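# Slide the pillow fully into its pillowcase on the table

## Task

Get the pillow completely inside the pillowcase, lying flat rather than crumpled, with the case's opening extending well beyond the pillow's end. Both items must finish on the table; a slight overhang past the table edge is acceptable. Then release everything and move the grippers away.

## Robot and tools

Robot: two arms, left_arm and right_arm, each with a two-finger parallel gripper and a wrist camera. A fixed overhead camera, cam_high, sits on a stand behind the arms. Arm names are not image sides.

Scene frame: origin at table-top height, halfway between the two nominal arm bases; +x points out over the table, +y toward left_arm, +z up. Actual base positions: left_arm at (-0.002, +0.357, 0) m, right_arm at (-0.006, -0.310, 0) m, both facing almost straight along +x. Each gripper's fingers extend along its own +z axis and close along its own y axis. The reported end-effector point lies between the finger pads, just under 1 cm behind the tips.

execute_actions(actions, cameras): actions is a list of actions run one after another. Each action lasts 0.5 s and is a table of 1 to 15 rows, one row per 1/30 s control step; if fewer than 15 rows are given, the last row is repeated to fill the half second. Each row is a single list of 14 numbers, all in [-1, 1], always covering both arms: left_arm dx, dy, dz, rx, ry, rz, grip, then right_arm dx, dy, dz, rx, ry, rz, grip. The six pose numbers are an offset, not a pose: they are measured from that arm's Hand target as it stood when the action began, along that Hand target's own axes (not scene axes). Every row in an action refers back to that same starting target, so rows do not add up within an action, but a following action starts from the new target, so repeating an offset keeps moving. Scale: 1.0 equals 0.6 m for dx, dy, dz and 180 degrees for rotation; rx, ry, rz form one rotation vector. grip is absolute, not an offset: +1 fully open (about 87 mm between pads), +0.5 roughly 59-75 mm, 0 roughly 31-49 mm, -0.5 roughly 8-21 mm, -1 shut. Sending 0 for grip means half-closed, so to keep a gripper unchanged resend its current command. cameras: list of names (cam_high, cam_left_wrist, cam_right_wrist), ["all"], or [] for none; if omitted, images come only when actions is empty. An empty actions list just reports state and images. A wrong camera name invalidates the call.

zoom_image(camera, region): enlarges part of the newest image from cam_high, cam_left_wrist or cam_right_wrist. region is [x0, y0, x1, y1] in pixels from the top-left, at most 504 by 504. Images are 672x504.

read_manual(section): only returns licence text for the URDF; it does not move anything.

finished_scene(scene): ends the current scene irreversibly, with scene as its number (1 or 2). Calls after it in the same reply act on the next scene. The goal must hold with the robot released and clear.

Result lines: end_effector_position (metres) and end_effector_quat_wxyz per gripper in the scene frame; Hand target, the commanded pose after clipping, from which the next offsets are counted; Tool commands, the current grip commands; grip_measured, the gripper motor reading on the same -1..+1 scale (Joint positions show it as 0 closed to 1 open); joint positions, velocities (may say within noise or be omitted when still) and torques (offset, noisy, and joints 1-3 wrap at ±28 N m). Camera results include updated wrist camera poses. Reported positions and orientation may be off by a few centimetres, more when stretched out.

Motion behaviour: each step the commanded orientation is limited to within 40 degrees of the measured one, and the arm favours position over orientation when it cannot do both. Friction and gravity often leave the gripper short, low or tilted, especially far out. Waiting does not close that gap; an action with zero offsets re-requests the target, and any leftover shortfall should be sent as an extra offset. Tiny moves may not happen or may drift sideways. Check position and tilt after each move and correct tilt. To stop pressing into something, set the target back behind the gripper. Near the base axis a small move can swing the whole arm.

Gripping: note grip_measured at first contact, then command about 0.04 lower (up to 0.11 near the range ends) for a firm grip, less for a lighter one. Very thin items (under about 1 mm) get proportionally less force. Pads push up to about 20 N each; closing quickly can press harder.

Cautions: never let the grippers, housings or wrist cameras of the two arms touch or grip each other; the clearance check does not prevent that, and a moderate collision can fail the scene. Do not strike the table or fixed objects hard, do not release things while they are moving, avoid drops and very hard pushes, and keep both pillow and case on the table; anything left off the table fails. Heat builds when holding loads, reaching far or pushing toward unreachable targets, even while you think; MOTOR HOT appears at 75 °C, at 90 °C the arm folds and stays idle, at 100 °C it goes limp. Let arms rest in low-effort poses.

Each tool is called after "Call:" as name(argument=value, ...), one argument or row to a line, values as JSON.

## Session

Call:
execute_actions(
  actions=[],
)

Scene clock: 0.00 s.
left_arm: end_effector_position=(+0.3555, +0.4017, +0.0235) grip_measured=+1.000 end_effector_quat_wxyz=(+0.533, -0.100, +0.835, +0.096) | right_arm: end_effector_position=(+0.3826, -0.2877, +0.0606) grip_measured=+1.000 end_effector_quat_wxyz=(+0.599, -0.062, +0.797, +0.032)
Joint positions: left_arm=[-0.033 1.564 0.326 0.795 -0.267 -0.066 1] | right_arm=[0.009 1.561 0.358 0.918 -0.112 -0.057 1]
Joint velocities: within noise
Joint torques (N m): no reading
Heat: left arm: 29 °C; right arm: 32 °C.
Hand target: left_arm +0.3575, +0.4017, +0.0264; +0.537, -0.100, +0.832, +0.095 | right_arm +0.3877, -0.2876, +0.0710; +0.613, -0.062, +0.787, +0.031
Tool commands: left_gripper/opening=+1.0 right_gripper/opening=+1.0
camera_calibration:
cam_left_wrist: T_world_to_cam=[[0.26474, -0.96177, -0.07009, 0.29277], [-0.93066, -0.23578, -0.27979, 0.45525], [0.25256, 0.1393, -0.9575, 0.02291]] pos_world=[0.34039, 0.38573, 0.16983]
cam_right_wrist: T_world_to_cam=[[0.10955, -0.99385, 0.01598, -0.32839], [-0.8914, -0.10535, -0.4408, 0.36412], [0.43978, 0.03404, -0.89746, 0.04127]] pos_world=[0.3424, -0.28942, 0.20279]

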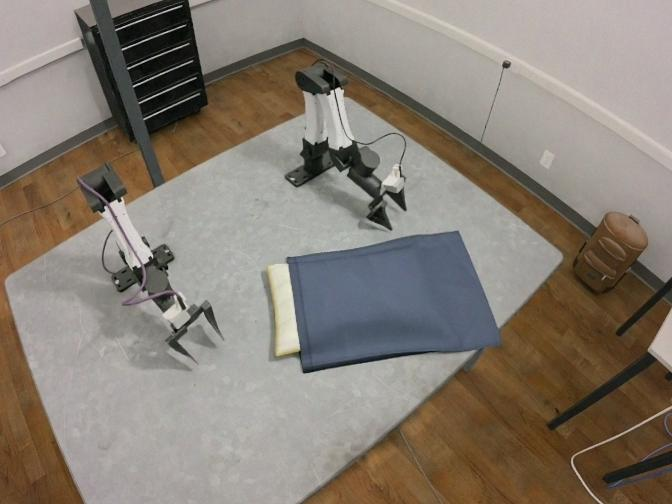

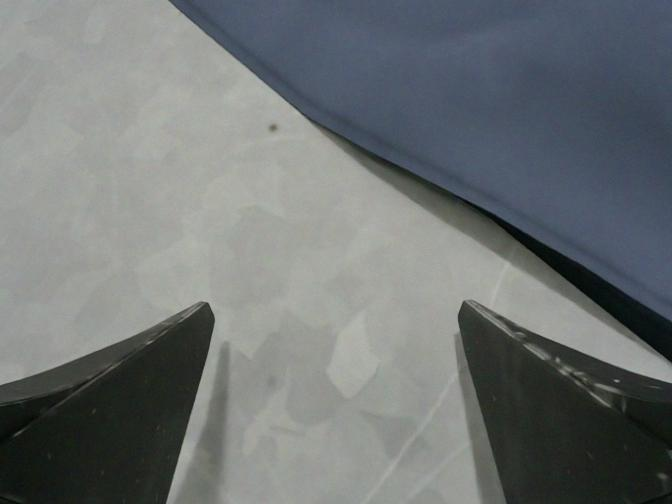

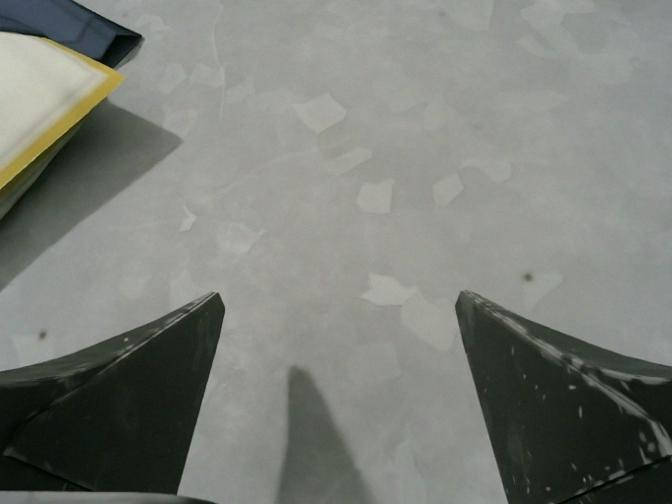

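Call:
zoom_image(
  camera="cam_high",
  region=[250, 230, 370, 390],
)

Call:
zoom_image(
  camera="cam_high",
  region=[250, 220, 520, 390],
)

Scaled by 3.150 from the camera's image (finer frame: 960x720).

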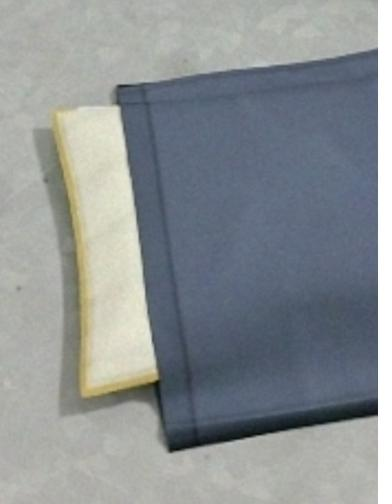

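Scaled by 1.867 from the camera's image (finer frame: 960x720).

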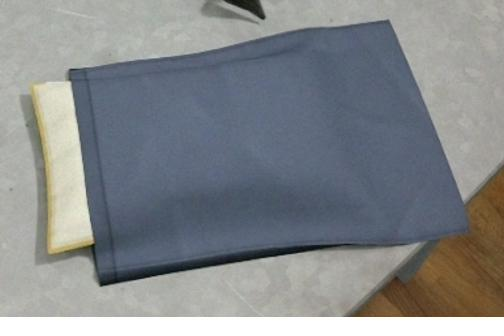

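Call:
execute_actions(
  actions=[
    [[-0.09,-0.101,-0.127,0,0,0,0.3,-0.133,0.09,0.076,0,0,0,0.3]],
    [[-0.09,-0.101,-0.127,0,0,0,0.3,-0.133,0.09,0.076,0,0,0,0.3]],
    [[0,0,0,0.079,0.17,0.107,0.3,0,0,0,0.06,0.19,0.085,0.3]],
    [[0,0,0,0.079,0.17,0.107,0.3,0,0,0,0.065,0.2,0.09,0.3]],
    [[0,0,0,0,0,0,0.3,0,0,0,0,0,0,0.3]],
  ],
  cameras=["all"],
)

Scene clock: 29.67 s.
left_arm: end_effector_position=(+0.2983, +0.2519, +0.1811) grip_measured=+0.300 end_effector_quat_wxyz=(+0.026, +0.253, +0.967, +0.004) | right_arm: end_effector_position=(+0.4970, -0.1589, +0.1941) grip_measured=+0.300 end_effector_quat_wxyz=(+0.227, +0.248, +0.936, +0.108)
Joint positions: left_arm=[-0.4 1.894 1.929 -1.555 -0.013 0.15 0.65] | right_arm=[0.243 2.457 2.841 -1.447 0.03 0.759 0.65]
Joint torques (N m): left_arm=[0.39 -7.61 7.84 0.39 0.22 0.27] | right_arm=[-0.68 -9.46 7.36 1.17 -0.09 -0.05]
Heat: left arm: 31 °C; right arm: 34 °C.
Hand target: left_arm +0.3005, +0.2516, +0.1806; +0.000, +0.257, +0.966, +0.000 | right_arm +0.4992, -0.1597, +0.2001; +0.028, +0.244, +0.969, +0.001
Off the commanded pose: left_arm 0.002 m, 3 deg | right_arm 0.006 m, 26 deg.
elbow stopped short (right arm): the move would have taken joint 3 (elbow) straighter than the controller allows.
joint sent to its limit (left arm) — joint 4 (wrist pitch), lower limit. The joint targets still meet the commanded pose.
cam_left_wrist: T_world_to_cam=[[-0.50467, -0.86297, -0.02445, 0.37128], [-0.60268, 0.33189, 0.72569, -0.01219], [-0.61813, 0.38097, -0.68759, 0.35905]] pos_world=[0.40197, 0.18766, 0.26481]
cam_right_wrist: T_world_to_cam=[[-0.43805, -0.84793, -0.29855, 0.1413], [-0.86273, 0.3032, 0.40469, 0.42503], [-0.25263, 0.43484, -0.86435, 0.50783]] pos_world=[0.55688, -0.22988, 0.30912]

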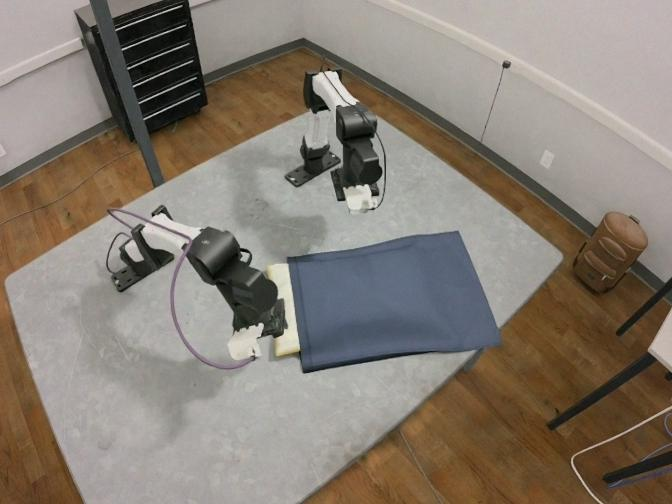

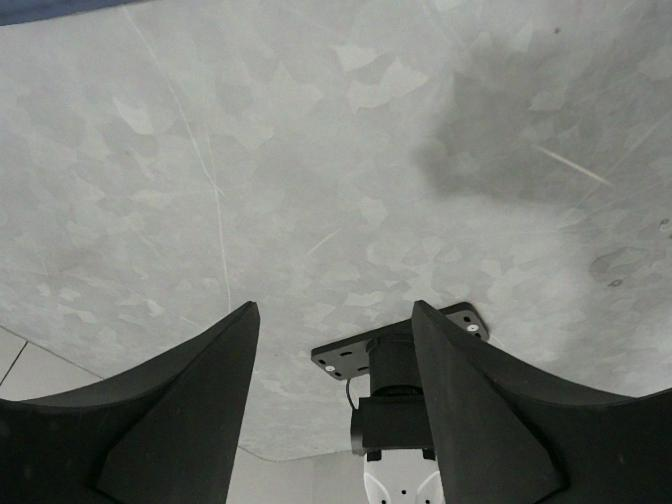

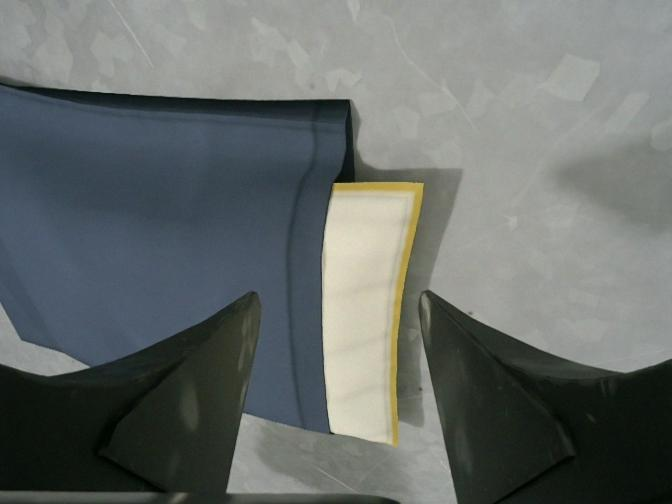

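Call:
execute_actions(
  actions=[
    [[-0.087,-0.167,0.05,0,0,0,0.3,-0.032,0.045,0.11,0,0,0,0.3]],
    [[-0.087,-0.166,0.083,0,0,0,0.3,-0.031,0.045,0.107,0,0,0,0.3]],
    [[0,0,0,0,0,0,0.3,0,0,0,0,0,0,0.3]],
  ],
  cameras=["all"],
)

Scene clock: 38.80 s.
left_arm: end_effector_position=(+0.2894, +0.0256, +0.1062) grip_measured=+0.300 end_effector_quat_wxyz=(+0.030, +0.265, +0.964, -0.021) | right_arm: end_effector_position=(+0.5581, -0.1382, +0.0618) grip_measured=+0.300 end_effector_quat_wxyz=(+0.208, +0.259, +0.937, +0.104)
Joint positions: left_arm=[-0.858 2.44 2.498 -1.555 0.003 -0.285 0.65] | right_arm=[0.249 2.754 2.858 -1.205 0.027 0.786 0.65]
Joint torques (N m): left_arm=[0.38 -11.32 7.8 0.45 0.07 0.03] | right_arm=[0.5 -12.05 6.65 1.37 -0.05 -0.04]
Heat: left arm: 32 °C; right arm: 37 °C.
Hand target: left_arm +0.2919, +0.0264, +0.1007; +0.000, +0.257, +0.966, +0.000 | right_arm +0.5651, -0.1316, +0.0730; +0.028, +0.244, +0.969, +0.001
Off the commanded pose: left_arm 0.006 m, 4 deg | right_arm 0.015 m, 24 deg.
elbow stopped short (right arm): the move would have taken joint 3 (elbow) straighter than the controller allows.
joint sent to its limit (left arm) — joint 4 (wrist pitch), lower limit. The joint targets are off in orientation, not in position.
cam_left_wrist: T_world_to_cam=[[-0.5261, -0.85021, 0.01897, 0.17093], [-0.59141, 0.3818, 0.71025, 0.10903], [-0.61111, 0.36245, -0.70369, 0.38835]] pos_world=[0.39173, -0.03706, 0.1926]
cam_right_wrist: T_world_to_cam=[[-0.46351, -0.83862, -0.28612, 0.16082], [-0.84098, 0.31463, 0.44018, 0.51227], [-0.27912, 0.44465, -0.8511, 0.41515]] pos_world=[0.62123, -0.21091, 0.17386]

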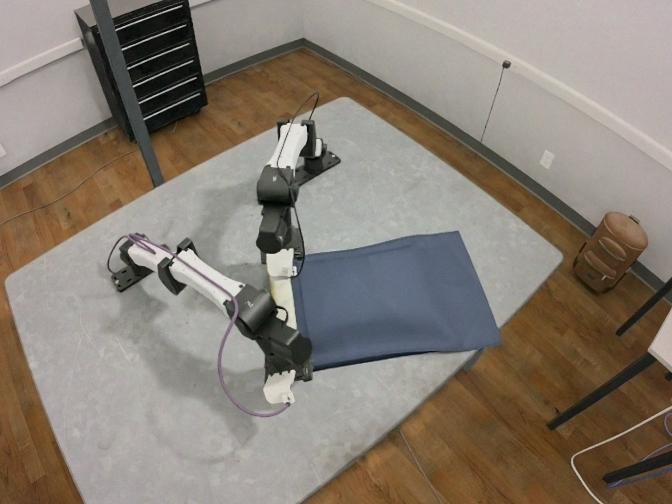

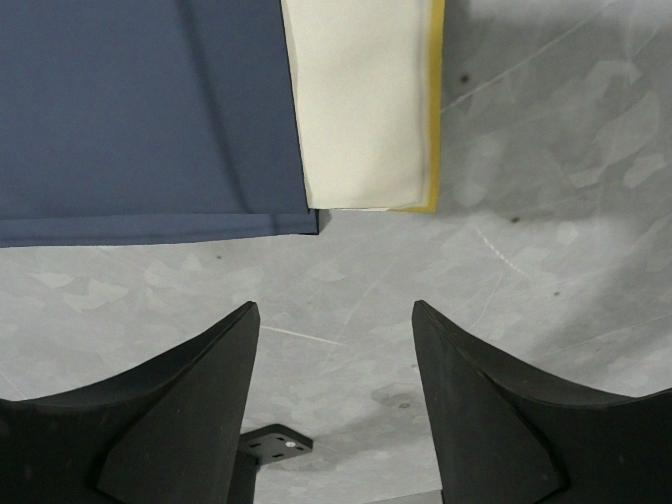

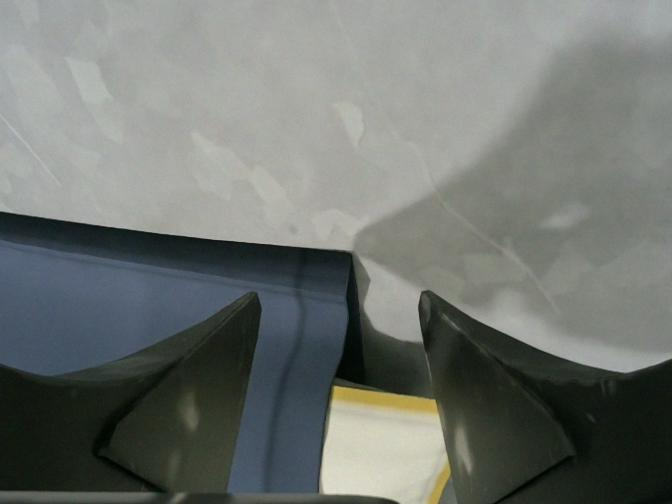

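Call:
execute_actions(
  actions=[
    [[0.043,0.017,0.06,0,0,0,0.3,0.028,0.015,0.03,0,0,0,0.3]],
    [[0,0,0.1,0,0,0,0.3,0,0,0.06,0,0,0,0.3]],
    [[0,0,0.012,0,0,0,0.3,0,0,0.015,0,0,0,0.3]],
  ],
  cameras=["cam_left_wrist","cam_right_wrist"],
)

Scene clock: 51.17 s.
left_arm: end_effector_position=(+0.2628, +0.0547, +0.0049) grip_measured=+0.300 end_effector_quat_wxyz=(-0.025, +0.265, +0.964, +0.015) | right_arm: end_effector_position=(+0.5556, -0.1163, +0.0333) grip_measured=+0.300 end_effector_quat_wxyz=(+0.195, +0.254, +0.942, +0.105)
Joint positions: left_arm=[-0.858 2.364 1.937 -1.201 0.001 -0.285 0.65] | right_arm=[0.284 2.813 2.865 -1.178 0.025 0.811 0.65]
Joint torques (N m): left_arm=[0.76 -13.48 4.36 1.09 0.07 0.09] | right_arm=[-0.27 -7.75 5.9 1.31 0 -0.08]
Heat: left arm: 36 °C; right arm: 43 °C.
Hand target: left_arm +0.2746, +0.0481, -0.0025; +0.000, +0.257, +0.966, +0.000 | right_arm +0.5581, -0.1165, +0.0093; +0.028, +0.244, +0.969, +0.001
Off the commanded pose: left_arm 0.015 m, 3 deg | right_arm 0.024 m, 23 deg.
elbow stopped short (right arm): the move would have taken joint 3 (elbow) straighter than the controller allows.
cam_left_wrist: T_world_to_cam=[[-0.52603, -0.85029, -0.01745, 0.18374], [-0.52531, 0.30871, 0.79294, 0.14044], [-0.66884, 0.42627, -0.60905, 0.30154]] pos_world=[0.37211, -0.01566, 0.0755]
cam_right_wrist: T_world_to_cam=[[-0.45877, -0.84366, -0.27886, 0.16646], [-0.83369, 0.30012, 0.46355, 0.50936], [-0.30739, 0.44515, -0.84104, 0.39596]] pos_world=[0.62273, -0.18869, 0.14332]

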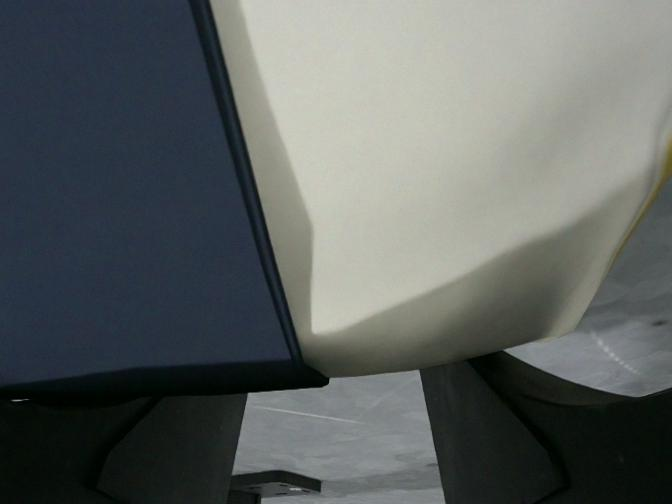

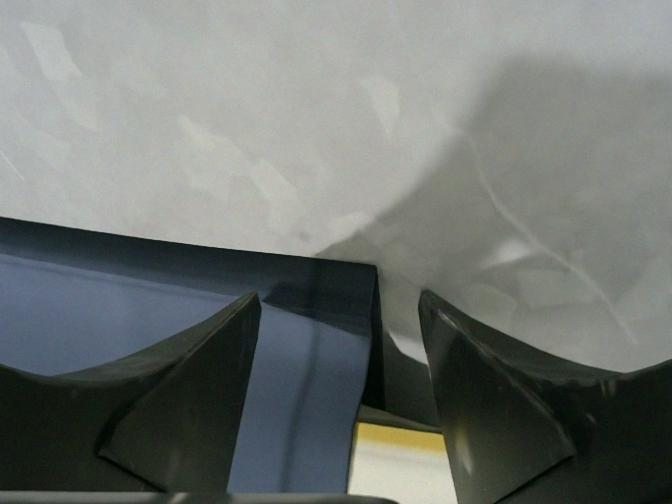

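Call:
execute_actions(
  actions=[
    [[0,0,0,0,0,0,-0.2,0,0,0.02,0,-0.13,0,0.3]],
    [[0,0,0,0,0,0,-0.6,0,0,0.02,0,0,0,0.3]],
    [[0,0,0,0,0,0,-1,0,0,0,0,0,0,0.3]],
  ],
  cameras=["cam_left_wrist","cam_right_wrist"],
)

Scene clock: 58.60 s.
left_arm: end_effector_position=(+0.2693, +0.0600, +0.0054) grip_measured=-0.938 end_effector_quat_wxyz=(-0.016, +0.261, +0.965, +0.026) | right_arm: end_effector_position=(+0.5648, -0.1165, +0.0295) grip_measured=+0.300 end_effector_quat_wxyz=(+0.286, +0.237, +0.928, -0.012)
Joint positions: left_arm=[-0.85 2.362 1.937 -1.2 -0.027 -0.285 0.031] | right_arm=[0.376 2.835 2.882 -1.143 0.348 0.795 0.65]
Joint torques (N m): left_arm=[-0.1 -13.22 4.45 1.05 0.34 0.08] | right_arm=[-0.73 -6.24 4.29 1.29 0.02 -0.11]
Heat: left arm: 36 °C; right arm: 42 °C.
Hand target: left_arm +0.2745, +0.0480, -0.0025; +0.000, +0.257, +0.966, +0.000 | right_arm +0.5635, -0.1189, -0.0133; +0.224, +0.239, +0.944, -0.049
Off the commanded pose: left_arm 0.015 m, 4 deg | right_arm 0.043 m, 8 deg.
elbow stopped short (right arm): the move would have taken joint 3 (elbow) straighter than the controller allows.
elbow read too straight (right arm): the controller reads joint 3 (elbow) straighter than it allows; while it does, the hand can move without a command.
cam_left_wrist: T_world_to_cam=[[-0.5195, -0.85332, -0.04419, 0.19027], [-0.54548, 0.29139, 0.78584, 0.14818], [-0.6577, 0.43235, -0.61685, 0.3006]] pos_world=[0.37738, -0.01078, 0.07739]
cam_right_wrist: T_world_to_cam=[[-0.4695, -0.87713, -0.10104, 0.16635], [-0.86363, 0.43242, 0.25915, 0.55718], [-0.18362, 0.20893, -0.96054, 0.30168]] pos_world=[0.61469, -0.15806, 0.16218]

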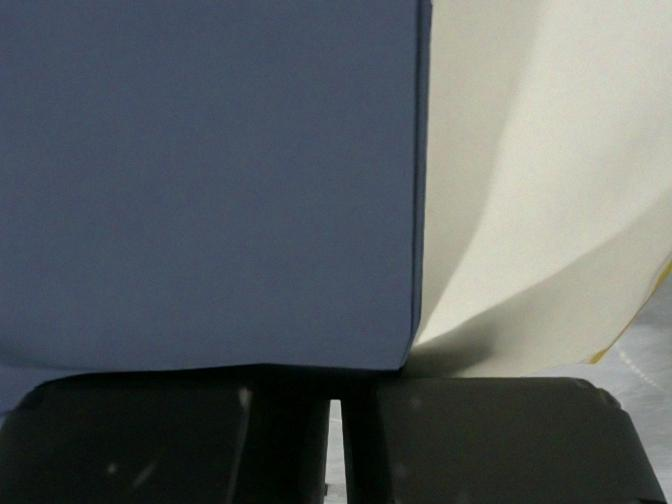

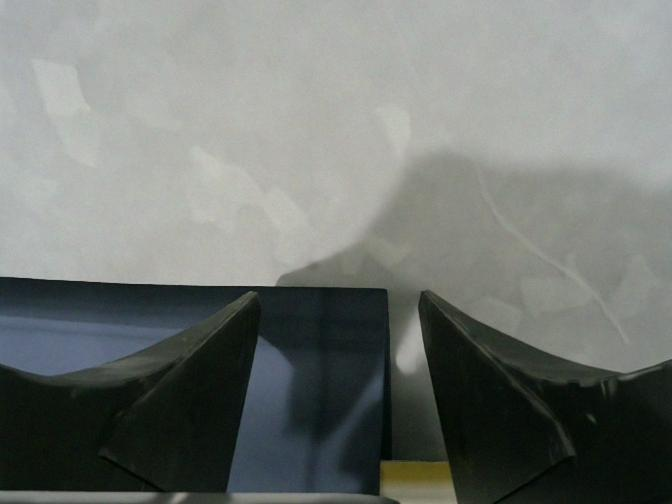

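Call:
execute_actions(
  actions=[
    [[0,0,0,0,0,0,-1,0,0,-0.03,0,-0.1,0,0.3]],
    [[0,0,0,0,0,0,-1,0,0,0,0,-0.08,0,0.3]],
    [[0,0,0,0,0,0,-1,0,0,0,0,0,0,0.3]],
  ],
  cameras=["cam_high","cam_right_wrist"],
)

Scene clock: 65.10 s.
left_arm: end_effector_position=(+0.2692, +0.0612, +0.0056) grip_measured=-0.942 end_effector_quat_wxyz=(-0.017, +0.261, +0.965, +0.029) | right_arm: end_effector_position=(+0.5680, -0.1122, +0.0298) grip_measured=+0.300 end_effector_quat_wxyz=(+0.398, +0.250, +0.871, -0.141)
Joint positions: left_arm=[-0.85 2.362 1.937 -1.204 -0.032 -0.285 0.029] | right_arm=[0.489 2.822 2.756 -1.02 0.757 0.856 0.65]
Joint torques (N m): left_arm=[-0.16 -13.44 6.19 0.34 0.11 0.13] | right_arm=[-0.84 -11.86 5.85 0.95 -0.15 -0.16]
Heat: left arm: 38 °C; right arm: 42 °C.
Hand target: left_arm +0.2693, +0.0600, +0.0054; -0.016, +0.261, +0.965, +0.026 | right_arm +0.5667, -0.1115, +0.0275; +0.384, +0.246, +0.880, -0.129
Off the commanded pose: left_arm 0.001 m, 0 deg | right_arm 0.003 m, 2 deg.
pose unreachable (left arm): on one or more control steps of this call, first in action 1 (counted from 0), this arm could not follow its commanded pose, so it was not sent that pose on those steps. It may still have moved: this result reports where it is.
cause: moving toward the commanded pose would bring a part of the arm too close to another arm (this arm's wrist (the part past joint 4) and the right arm's forearm (the part past joint 3), where that arm would come to rest).
pose unreachable (right arm): on one or more control steps of this call, first in action 1 (counted from 0), this arm could not follow its commanded pose, so it was not sent that pose on those steps. It may still have moved: this result reports where it is.
cause: moving toward the commanded pose would bring a part of the arm too close to another arm (this arm's forearm (the part past joint 3) and the left arm's wrist (the part past joint 4), along the way the arms are being sent, or toward where that arm still pushes).
cam_right_wrist: T_world_to_cam=[[-0.57005, -0.82001, 0.05119, 0.23067], [-0.8216, 0.56859, -0.0411, 0.55831], [0.0046, -0.06548, -0.99784, 0.16513]] pos_world=[0.58944, -0.11748, 0.17591]

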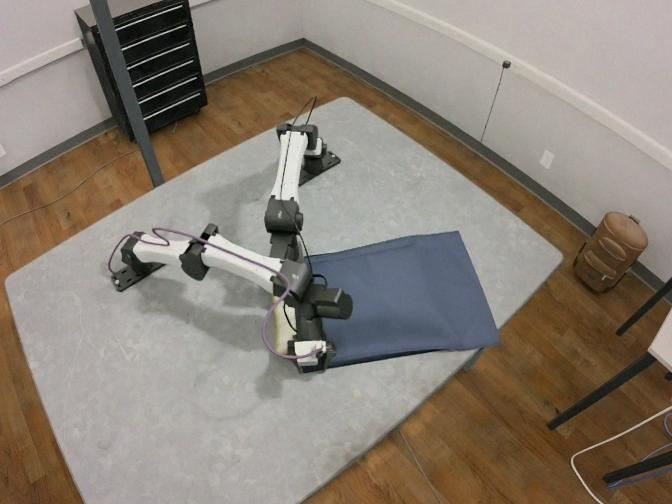

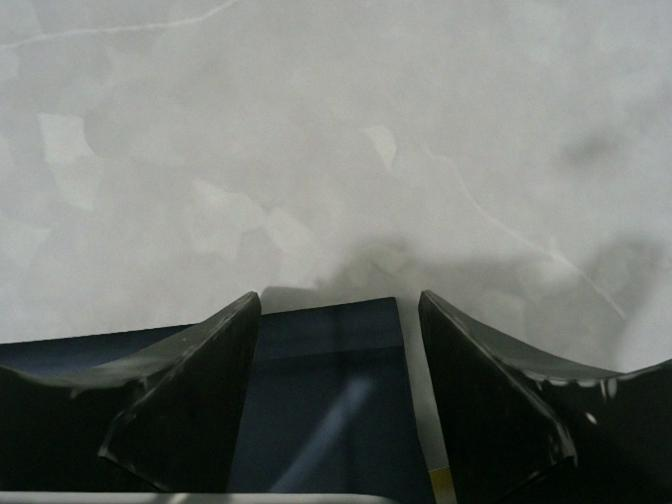

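Call:
execute_actions(
  actions=[
    [[0,0,0,0,0,0,-1,-0.05,0,-0.045,-0.1,0.004,-0.09,0.3]],
    [[0,0,0,0,0,0,-1,0,0,0,-0.115,0.004,-0.1,0.3]],
    [[0,0,0,0,0,0,-1,0,0,0,0,0,0,0.3]],
  ],
  cameras=["cam_high","cam_right_wrist"],
)

Scene clock: 72.93 s.
left_arm: end_effector_position=(+0.2692, +0.0612, +0.0056) grip_measured=-0.942 end_effector_quat_wxyz=(-0.017, +0.261, +0.965, +0.029) | right_arm: end_effector_position=(+0.5585, -0.1126, +0.0393) grip_measured=+0.300 end_effector_quat_wxyz=(+0.340, -0.155, +0.926, +0.052)
Joint positions: left_arm=[-0.85 2.362 1.937 -1.204 -0.032 -0.285 0.029] | right_arm=[0.336 2.419 2.054 -0.503 0.015 0.004 0.65]
Joint torques (N m): left_arm=[-0.23 -13.41 6.11 0.34 0.13 0.15] | right_arm=[-0.49 -14.54 5.86 1.79 -0.18 -0.19]
Heat: left arm: 40 °C; right arm: 46 °C.
Hand target: left_arm +0.2693, +0.0600, +0.0054; -0.016, +0.261, +0.965, +0.026 | right_arm +0.5677, -0.1104, +0.0679; +0.378, -0.156, +0.911, +0.064
Off the commanded pose: left_arm 0.001 m, 0 deg | right_arm 0.030 m, 5 deg.
cam_right_wrist: T_world_to_cam=[[0.29745, -0.95456, 0.01851, -0.27392], [-0.94754, -0.29278, 0.12822, 0.51786], [-0.11697, -0.05568, -0.99157, 0.24333]] pos_world=[0.60064, -0.09631, 0.17995]

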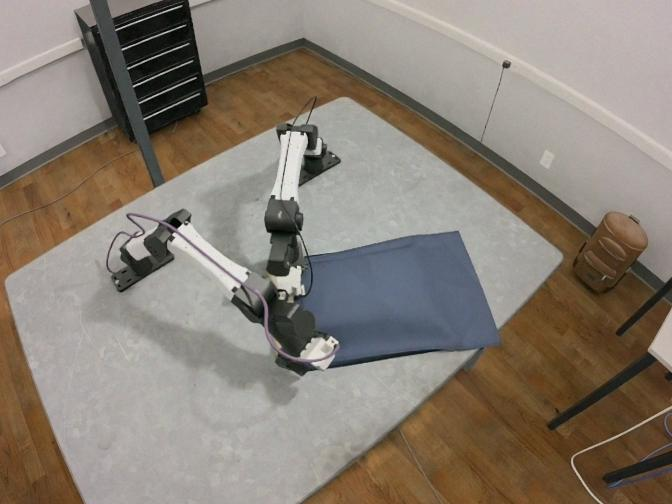

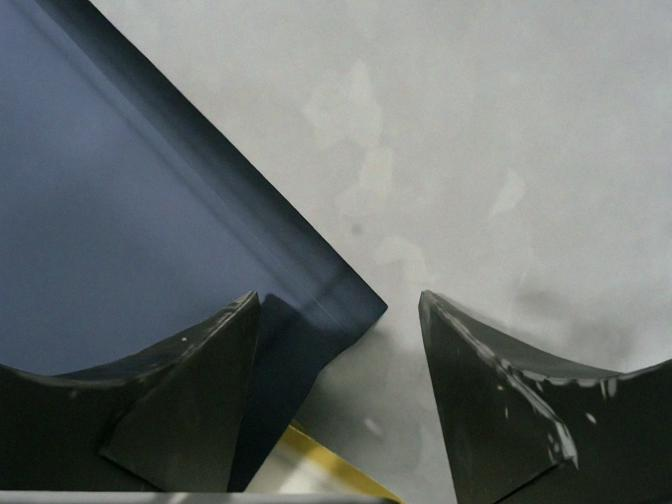

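Call:
execute_actions(
  actions=[
    [[0,0,0,0,0,0,-1,0.02,0,0.02,0,0,0,0.3]],
    [[0,0,0,0,0,0,-1,0.02,0,0.02,0,0,0,0.3]],
    [[0,0,0,0,0,0,-1,0,0,0,0,0,0,0.3]],
  ],
  cameras=["cam_right_wrist"],
)

Scene clock: 79.40 s.
left_arm: end_effector_position=(+0.2692, +0.0612, +0.0056) grip_measured=-0.942 end_effector_quat_wxyz=(-0.017, +0.261, +0.965, +0.029) | right_arm: end_effector_position=(+0.5713, -0.1076, +0.0315) grip_measured=+0.300 end_effector_quat_wxyz=(+0.381, -0.154, +0.910, +0.060)
Joint positions: left_arm=[-0.85 2.362 1.937 -1.204 -0.032 -0.285 0.029] | right_arm=[0.336 2.411 1.957 -0.325 0.012 0.001 0.65]
Joint torques (N m): left_arm=[-0.12 -13.34 6.13 0.34 0.12 0.15] | right_arm=[-0.44 -11.79 4.83 1.61 -0.2 -0.15]
Heat: left arm: 41 °C; right arm: 48 °C.
Hand target: left_arm +0.2693, +0.0600, +0.0054; -0.016, +0.261, +0.965, +0.026 | right_arm +0.5678, -0.1105, +0.0341; +0.378, -0.156, +0.910, +0.064
Off the commanded pose: left_arm 0.001 m, 0 deg | right_arm 0.005 m, 1 deg.
cam_right_wrist: T_world_to_cam=[[0.30014, -0.95378, 0.01497, -0.27424], [-0.95334, -0.29939, 0.03869, 0.53792], [-0.03241, -0.02589, -0.99914, 0.1926]] pos_world=[0.60138, -0.09552, 0.17573]

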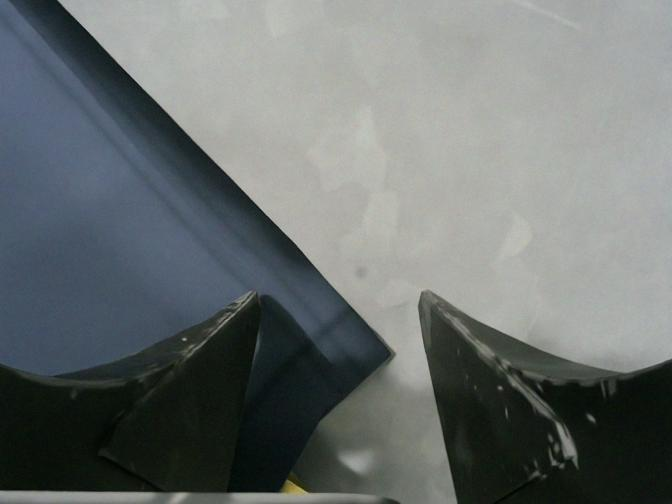

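Call:
execute_actions(
  actions=[
    [[0,0,0,0,0,0,-1,0.013,0,-0.022,0,0,0,0.3]],
    [[0,0,0,0,0,0,-1,0.005,0,0.005,0,0,0,0.1]],
    [[0,0,0,0,0,0,-1,0.005,0,0.005,0,0,0,-0.6]],
    [[0,0,0,0,0,0,-1,0,0,0,0,0,0,-1]],
  ],
  cameras=["cam_right_wrist"],
)

Scene clock: 87.30 s.
left_arm: end_effector_position=(+0.2692, +0.0612, +0.0056) grip_measured=-0.942 end_effector_quat_wxyz=(-0.017, +0.261, +0.965, +0.029) | right_arm: end_effector_position=(+0.5603, -0.1046, +0.0320) grip_measured=-0.916 end_effector_quat_wxyz=(+0.390, -0.160, +0.904, +0.076)
Joint positions: left_arm=[-0.85 2.362 1.937 -1.204 -0.032 -0.285 0.029] | right_arm=[0.338 2.351 1.838 -0.24 -0.019 0 0.042]
Joint torques (N m): left_arm=[-0.14 -13.31 6.13 0.34 0.11 0.13] | right_arm=[-0.77 -11.32 4.37 1.39 0.14 -0.13]
Heat: left arm: 42 °C; right arm: 50 °C.
Hand target: left_arm +0.2693, +0.0600, +0.0054; -0.016, +0.261, +0.965, +0.026 | right_arm +0.5538, -0.1154, +0.0292; +0.378, -0.156, +0.911, +0.064
Off the commanded pose: left_arm 0.001 m, 0 deg | right_arm 0.013 m, 2 deg.
cam_right_wrist: T_world_to_cam=[[0.32299, -0.94638, -0.00655, -0.27943], [-0.94628, -0.32306, 0.01399, 0.52258], [-0.01536, 0.00167, -0.99988, 0.18605]] pos_world=[0.58762, -0.09594, 0.17689]

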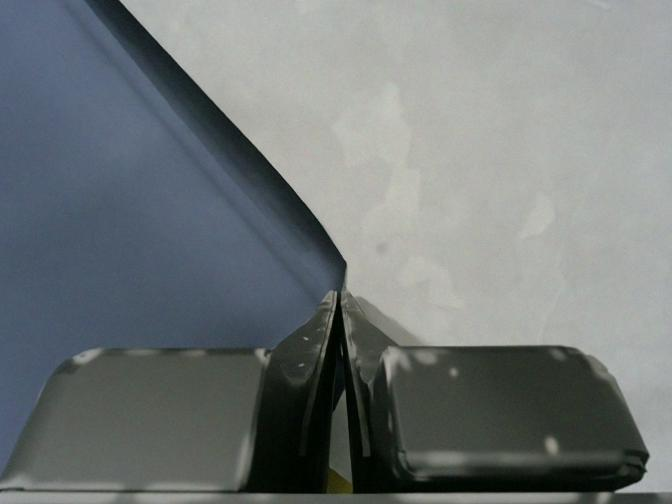

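Call:
execute_actions(
  actions=[
    [[0,0,-0.08,0,-0.02,0,-1,-0.057,0,-0.057,0,0,0,-1]],
    [[0,0,-0.08,0,-0.04,0,-1,-0.07,0,-0.07,0,0,0,-1]],
    [[0,0,0,0,0,0,-1,0,0,0,0,0,0,-1]],
  ],
  cameras=["all"],
)

Scene clock: 91.40 s.
left_arm: end_effector_position=(+0.2695, +0.0577, +0.0925) grip_measured=-0.946 end_effector_quat_wxyz=(+0.066, +0.265, +0.962, +0.002) | right_arm: end_effector_position=(+0.5431, -0.1106, +0.1109) grip_measured=-0.944 end_effector_quat_wxyz=(+0.348, -0.163, +0.920, +0.070)
Joint positions: left_arm=[-0.873 2.149 1.952 -1.263 -0.074 -0.294 0.027] | right_arm=[0.338 2.309 2.133 -0.669 -0.02 0 0.028]
Joint torques (N m): left_arm=[-1.02 -13.3 7.65 0.54 -0.04 -0.01] | right_arm=[-0.64 -11.79 9.94 1.6 0.13 -0.16]
Heat: left arm: 42 °C; right arm: 51 °C.
Hand target: left_arm +0.2684, +0.0559, +0.1013; +0.075, +0.262, +0.962, +0.001 | right_arm +0.5536, -0.1152, +0.1370; +0.378, -0.156, +0.911, +0.063
Off the commanded pose: left_arm 0.009 m, 1 deg | right_arm 0.029 m, 4 deg.
cam_left_wrist: T_world_to_cam=[[-0.52429, -0.8504, -0.04404, 0.19344], [-0.64756, 0.36458, 0.66914, 0.11468], [-0.55298, 0.37934, -0.74183, 0.34192]] pos_world=[0.36475, -0.00701, 0.18543]
cam_right_wrist: T_world_to_cam=[[0.32322, -0.9463, -0.00602, -0.27913], [-0.94088, -0.32204, 0.10504, 0.49038], [-0.10133, -0.02829, -0.99445, 0.30751]] pos_world=[0.58277, -0.09752, 0.25262]

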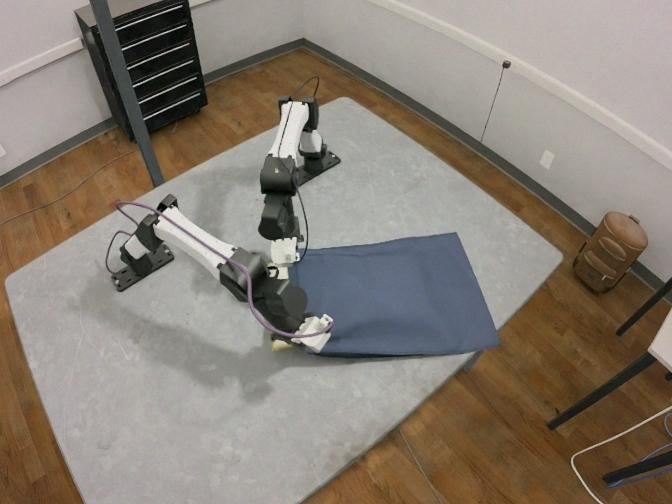

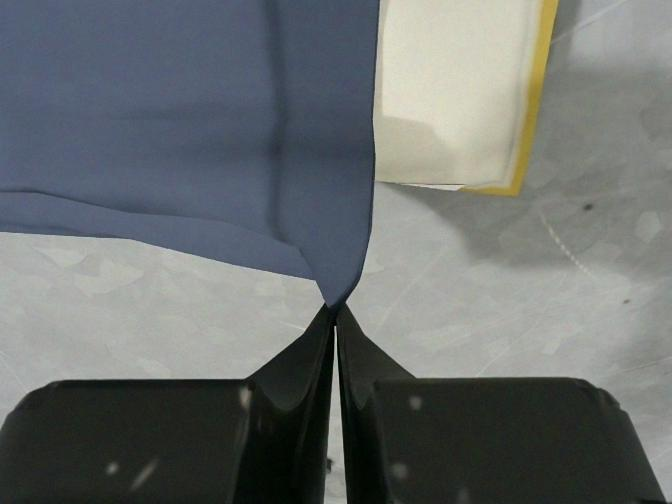

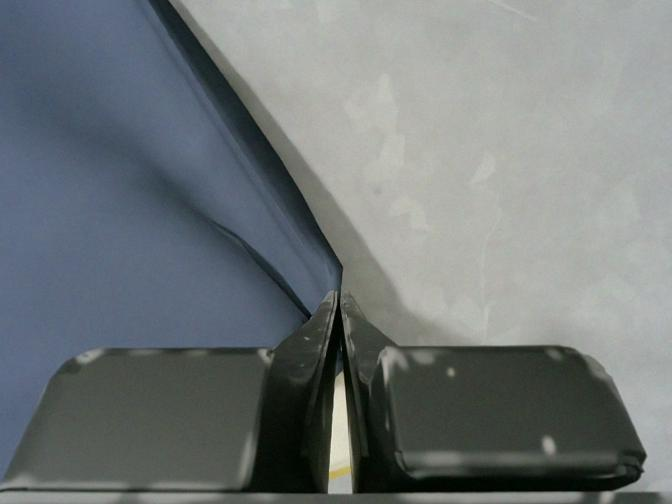

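Call:
execute_actions(
  actions=[
    [[-0.021,0.02,-0.132,0,-0.05,0,-1,-0.094,0.02,-0.094,0,-0.04,0,-1]],
    [[-0.041,0.033,-0.127,0,-0.05,0,-1,-0.105,0.027,-0.082,0,-0.04,0,-1]],
    [[-0.06,0.033,-0.119,0,-0.05,0,-1,-0.114,0.027,-0.069,0,-0.04,0,-1]],
    [[0,0,0,0,0,0,-1,0,0,0,0,0,0,-1]],
  ],
  cameras=["all"],
)

Scene clock: 100.50 s.
left_arm: end_effector_position=(+0.2896, +0.0859, +0.3322) grip_measured=-0.946 end_effector_quat_wxyz=(+0.322, +0.255, +0.908, -0.079) | right_arm: end_effector_position=(+0.5346, -0.0732, +0.3497) grip_measured=-0.947 end_effector_quat_wxyz=(+0.543, -0.147, +0.821, +0.095)
Joint positions: left_arm=[-0.845 1.96 2.611 -1.567 -0.182 -0.199 0.027] | right_arm=[0.43 2.303 2.835 -0.936 0.078 0.029 0.026]
Joint torques (N m): left_arm=[0.54 -9.63 6.99 1.57 -0.06 0.28] | right_arm=[0.03 -9.83 8.16 2.39 0.06 -0.13]
Heat: left arm: 42 °C; right arm: 51 °C.
Hand target: left_arm +0.2918, +0.0905, +0.3434; +0.297, +0.255, +0.918, -0.060 | right_arm +0.5376, -0.0732, +0.3766; +0.542, -0.141, +0.824, +0.092
Off the commanded pose: left_arm 0.012 m, 4 deg | right_arm 0.027 m, 1 deg.
elbow stopped short (right arm): the move would have taken joint 3 (elbow) straighter than the controller allows.
joint sent to its limit (left arm) — joint 4 (wrist pitch), lower limit. The joint targets are off in orientation, not in position.
cam_left_wrist: T_world_to_cam=[[-0.52386, -0.85113, -0.03392, 0.23497], [-0.84041, 0.50995, 0.18346, 0.16174], [-0.13885, 0.12462, -0.98244, 0.50195]] pos_world=[0.32872, 0.05495, 0.47143]
cam_right_wrist: T_world_to_cam=[[0.31829, -0.94799, 0.00047, -0.2393], [-0.89464, -0.30054, -0.33059, 0.59856], [0.31354, 0.1048, -0.94377, 0.31543]] pos_world=[0.51276, -0.08002, 0.49568]

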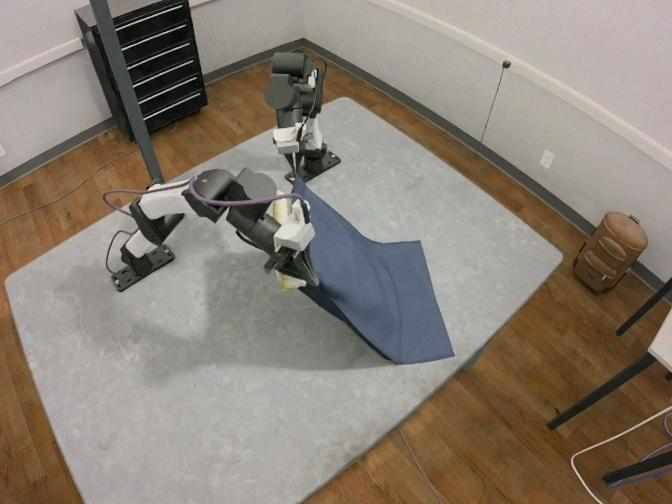

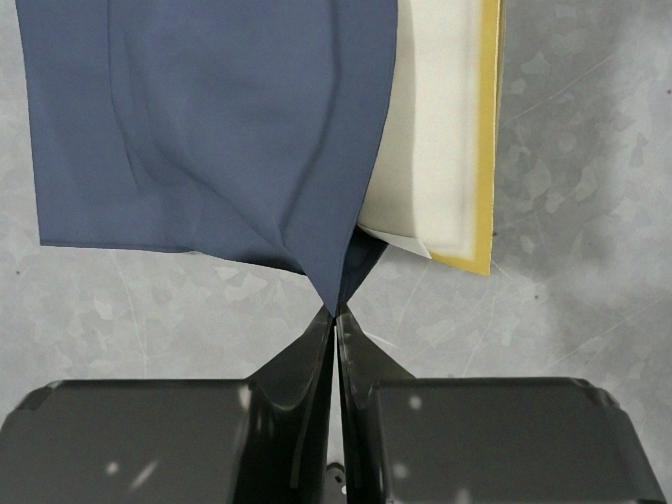

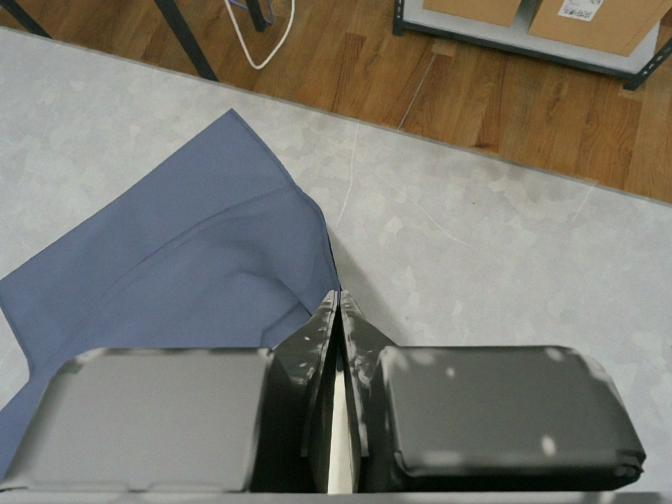

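Call:
execute_actions(
  actions=[
    [[-0.067,0.07,-0.096,0,-0.06,0,-1,-0.12,0.035,-0.02,0,-0.06,0,-1]],
    [[-0.084,0.07,-0.081,0,-0.06,0,-1,-0.12,0.035,0.01,0,-0.06,0,-1]],
    [[0,0,0,0,0,0,-1,0,0,0,0,0,0,-1]],
  ],
  cameras=["all"],
)

Call:
zoom_image(
  camera="cam_high",
  region=[230, 120, 460, 370],
)

Scene clock: 106.50 s.
left_arm: end_effector_position=(+0.3275, +0.1601, +0.4680) grip_measured=-0.946 end_effector_quat_wxyz=(+0.534, +0.225, +0.806, -0.119) | right_arm: end_effector_position=(+0.5586, -0.0183, +0.4744) grip_measured=-0.948 end_effector_quat_wxyz=(+0.744, -0.122, +0.643, +0.139)
Joint positions: left_arm=[-0.612 1.848 2.853 -1.421 -0.077 0.018 0.027] | right_arm=[0.514 2.322 2.837 -0.369 0.146 -0.024 0.026]
Joint torques (N m): left_arm=[0.43 -6.83 4.68 2.6 0.26 0.25] | right_arm=[-0.43 -9.76 7.92 2.81 -0.06 -0.19]
Heat: left arm: 40 °C; right arm: 50 °C.
Hand target: left_arm +0.3309, +0.1581, +0.4870; +0.464, +0.240, +0.846, -0.107 | right_arm +0.5603, -0.0202, +0.5162; +0.686, -0.122, +0.708, +0.117
Off the commanded pose: left_arm 0.019 m, 9 deg | right_arm 0.042 m, 10 deg.
elbow stopped short (left arm): the move would have taken joint 3 (elbow) straighter than the controller allows.
elbow stopped short (right arm): the move would have taken joint 3 (elbow) straighter than the controller allows.
cam_left_wrist: T_world_to_cam=[[-0.49285, -0.8677, -0.06484, 0.32955], [-0.82219, 0.4888, -0.29168, 0.35063], [0.28478, -0.09044, -0.95432, 0.51396]] pos_world=[0.30433, 0.16105, 0.61412]
cam_right_wrist: T_world_to_cam=[[0.34231, -0.93946, -0.0152, -0.20076], [-0.59951, -0.20593, -0.77342, 0.72464], [0.72347, 0.27386, -0.63371, 0.04689]] pos_world=[0.46923, -0.05222, 0.58711]

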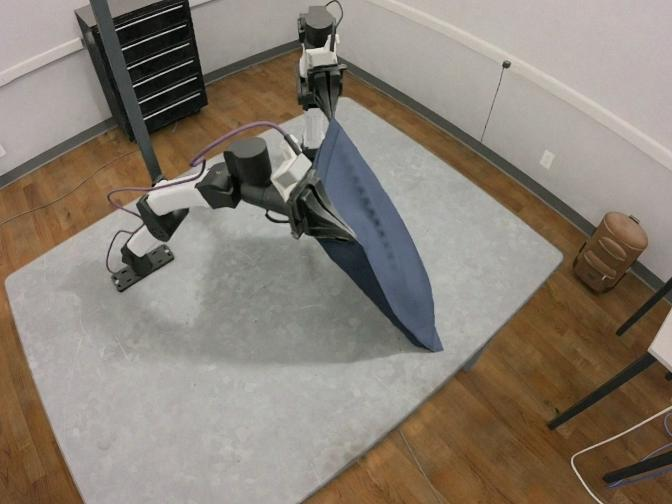

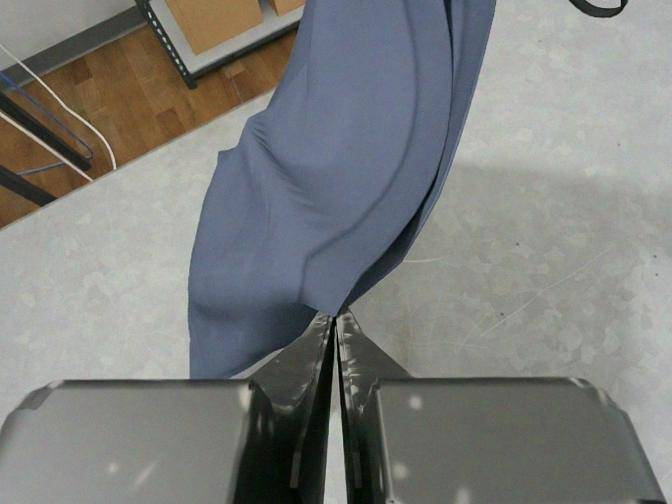

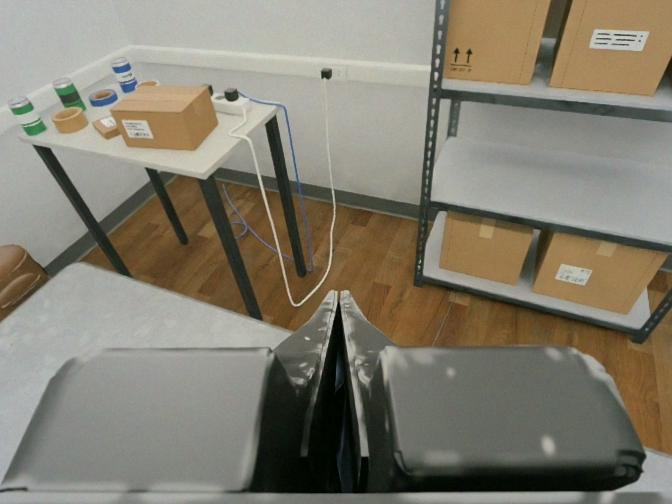

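Scaled by 2.016 from the camera's image (finer frame: 960x720).

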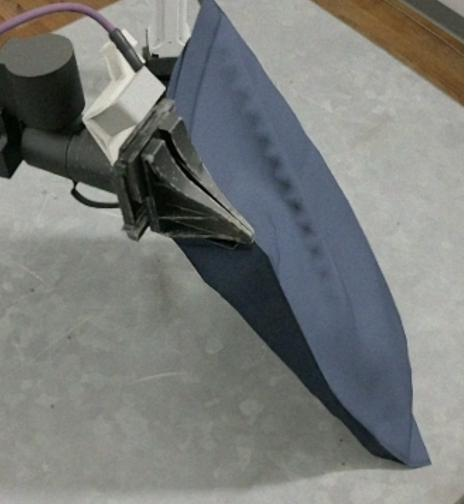

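Call:
execute_actions(
  actions=[
    [[0.083,0,0.056,0,0,0,-1,0.1,0,0,0,0,0,-1]],
    [[-0.09,0.05,-0.06,0,0,0,-1,-0.1,0.03,0,0,0,0,-1]],
    [[0.083,0,0.056,0,0,0,-1,0.1,0,0,0,0,0,-1]],
    [[-0.09,0.03,-0.06,0,0,0,-1,-0.1,0.02,0,0,0,0,-1]],
    [[0,0,0,0,0,0,-1,0,0,0,0,0,0,-1]],
  ],
  cameras=["all"],
)

Call:
zoom_image(
  camera="cam_high",
  region=[230, 120, 460, 370],
)

Scene clock: 115.97 s.
left_arm: end_effector_position=(+0.3557, +0.1983, +0.4712) grip_measured=-0.947 end_effector_quat_wxyz=(+0.543, +0.216, +0.803, -0.119) | right_arm: end_effector_position=(+0.5535, +0.0068, +0.4752) grip_measured=-0.948 end_effector_quat_wxyz=(+0.756, -0.121, +0.628, +0.141)
Joint positions: left_arm=[-0.426 1.854 2.848 -1.388 0.082 0.081 0.027] | right_arm=[0.566 2.346 2.837 -0.305 0.194 -0.042 0.026]
Joint torques (N m): left_arm=[0.51 -8.17 5.27 2.69 0.32 0.27] | right_arm=[0.21 -10.13 7.97 2.71 -0.18 -0.2]
Heat: left arm: 38 °C; right arm: 51 °C.
Hand target: left_arm +0.3554, +0.1989, +0.4986; +0.464, +0.239, +0.846, -0.107 | right_arm +0.5504, +0.0081, +0.5161; +0.686, -0.122, +0.708, +0.117
Off the commanded pose: left_arm 0.027 m, 11 deg | right_arm 0.041 m, 12 deg.
elbow stopped short (right arm): the move would have taken joint 3 (elbow) straighter than the controller allows.
elbow stopped short (left arm): the move would have taken joint 3 (elbow) straighter than the controller allows.
cam_left_wrist: T_world_to_cam=[[-0.47796, -0.87626, -0.06105, 0.37152], [-0.82467, 0.47158, -0.3123, 0.37008], [0.30245, -0.09892, -0.94802, 0.50478]] pos_world=[0.3301, 0.20096, 0.6168]
cam_right_wrist: T_world_to_cam=[[0.34423, -0.93879, -0.01298, -0.17756], [-0.57076, -0.19826, -0.79682, 0.72266], [0.74548, 0.2817, -0.60408, 0.01784]] pos_world=[0.46029, -0.02844, 0.5843]

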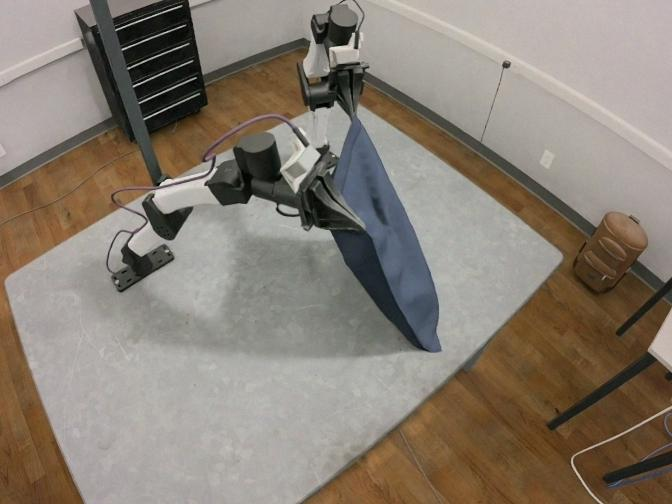

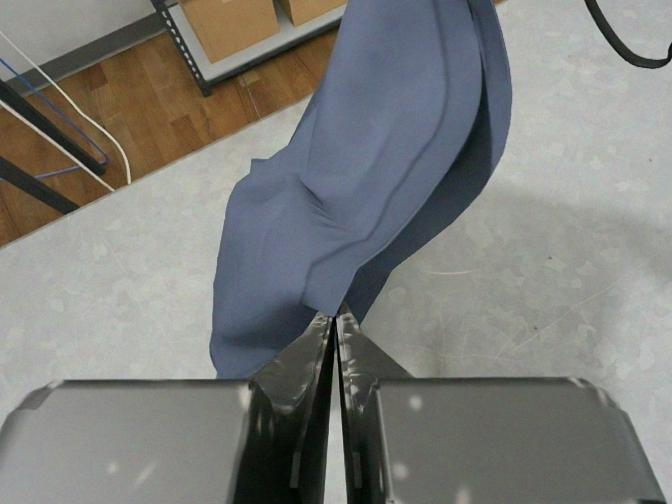

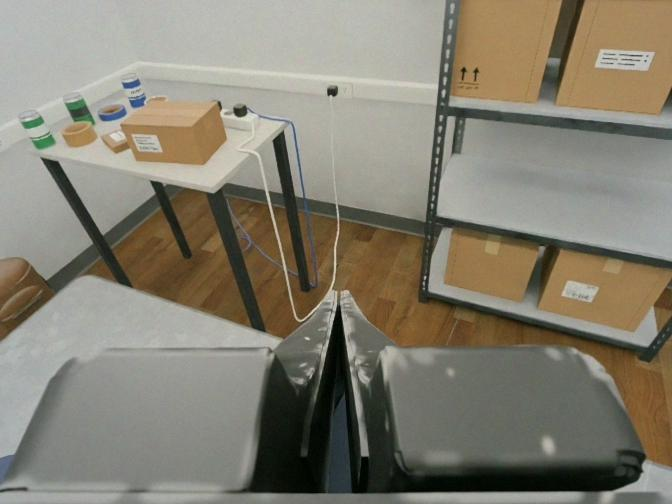

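Scaled by 2.016 from the camera's image (finer frame: 960x720).

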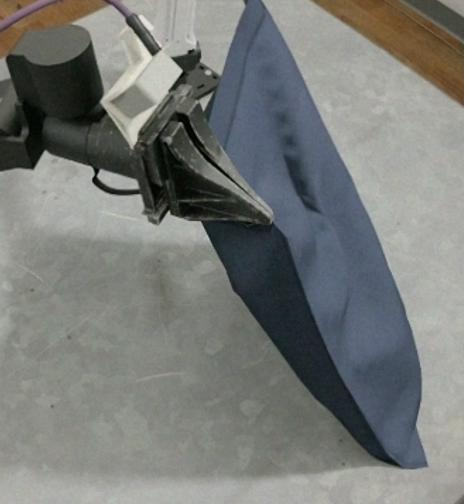

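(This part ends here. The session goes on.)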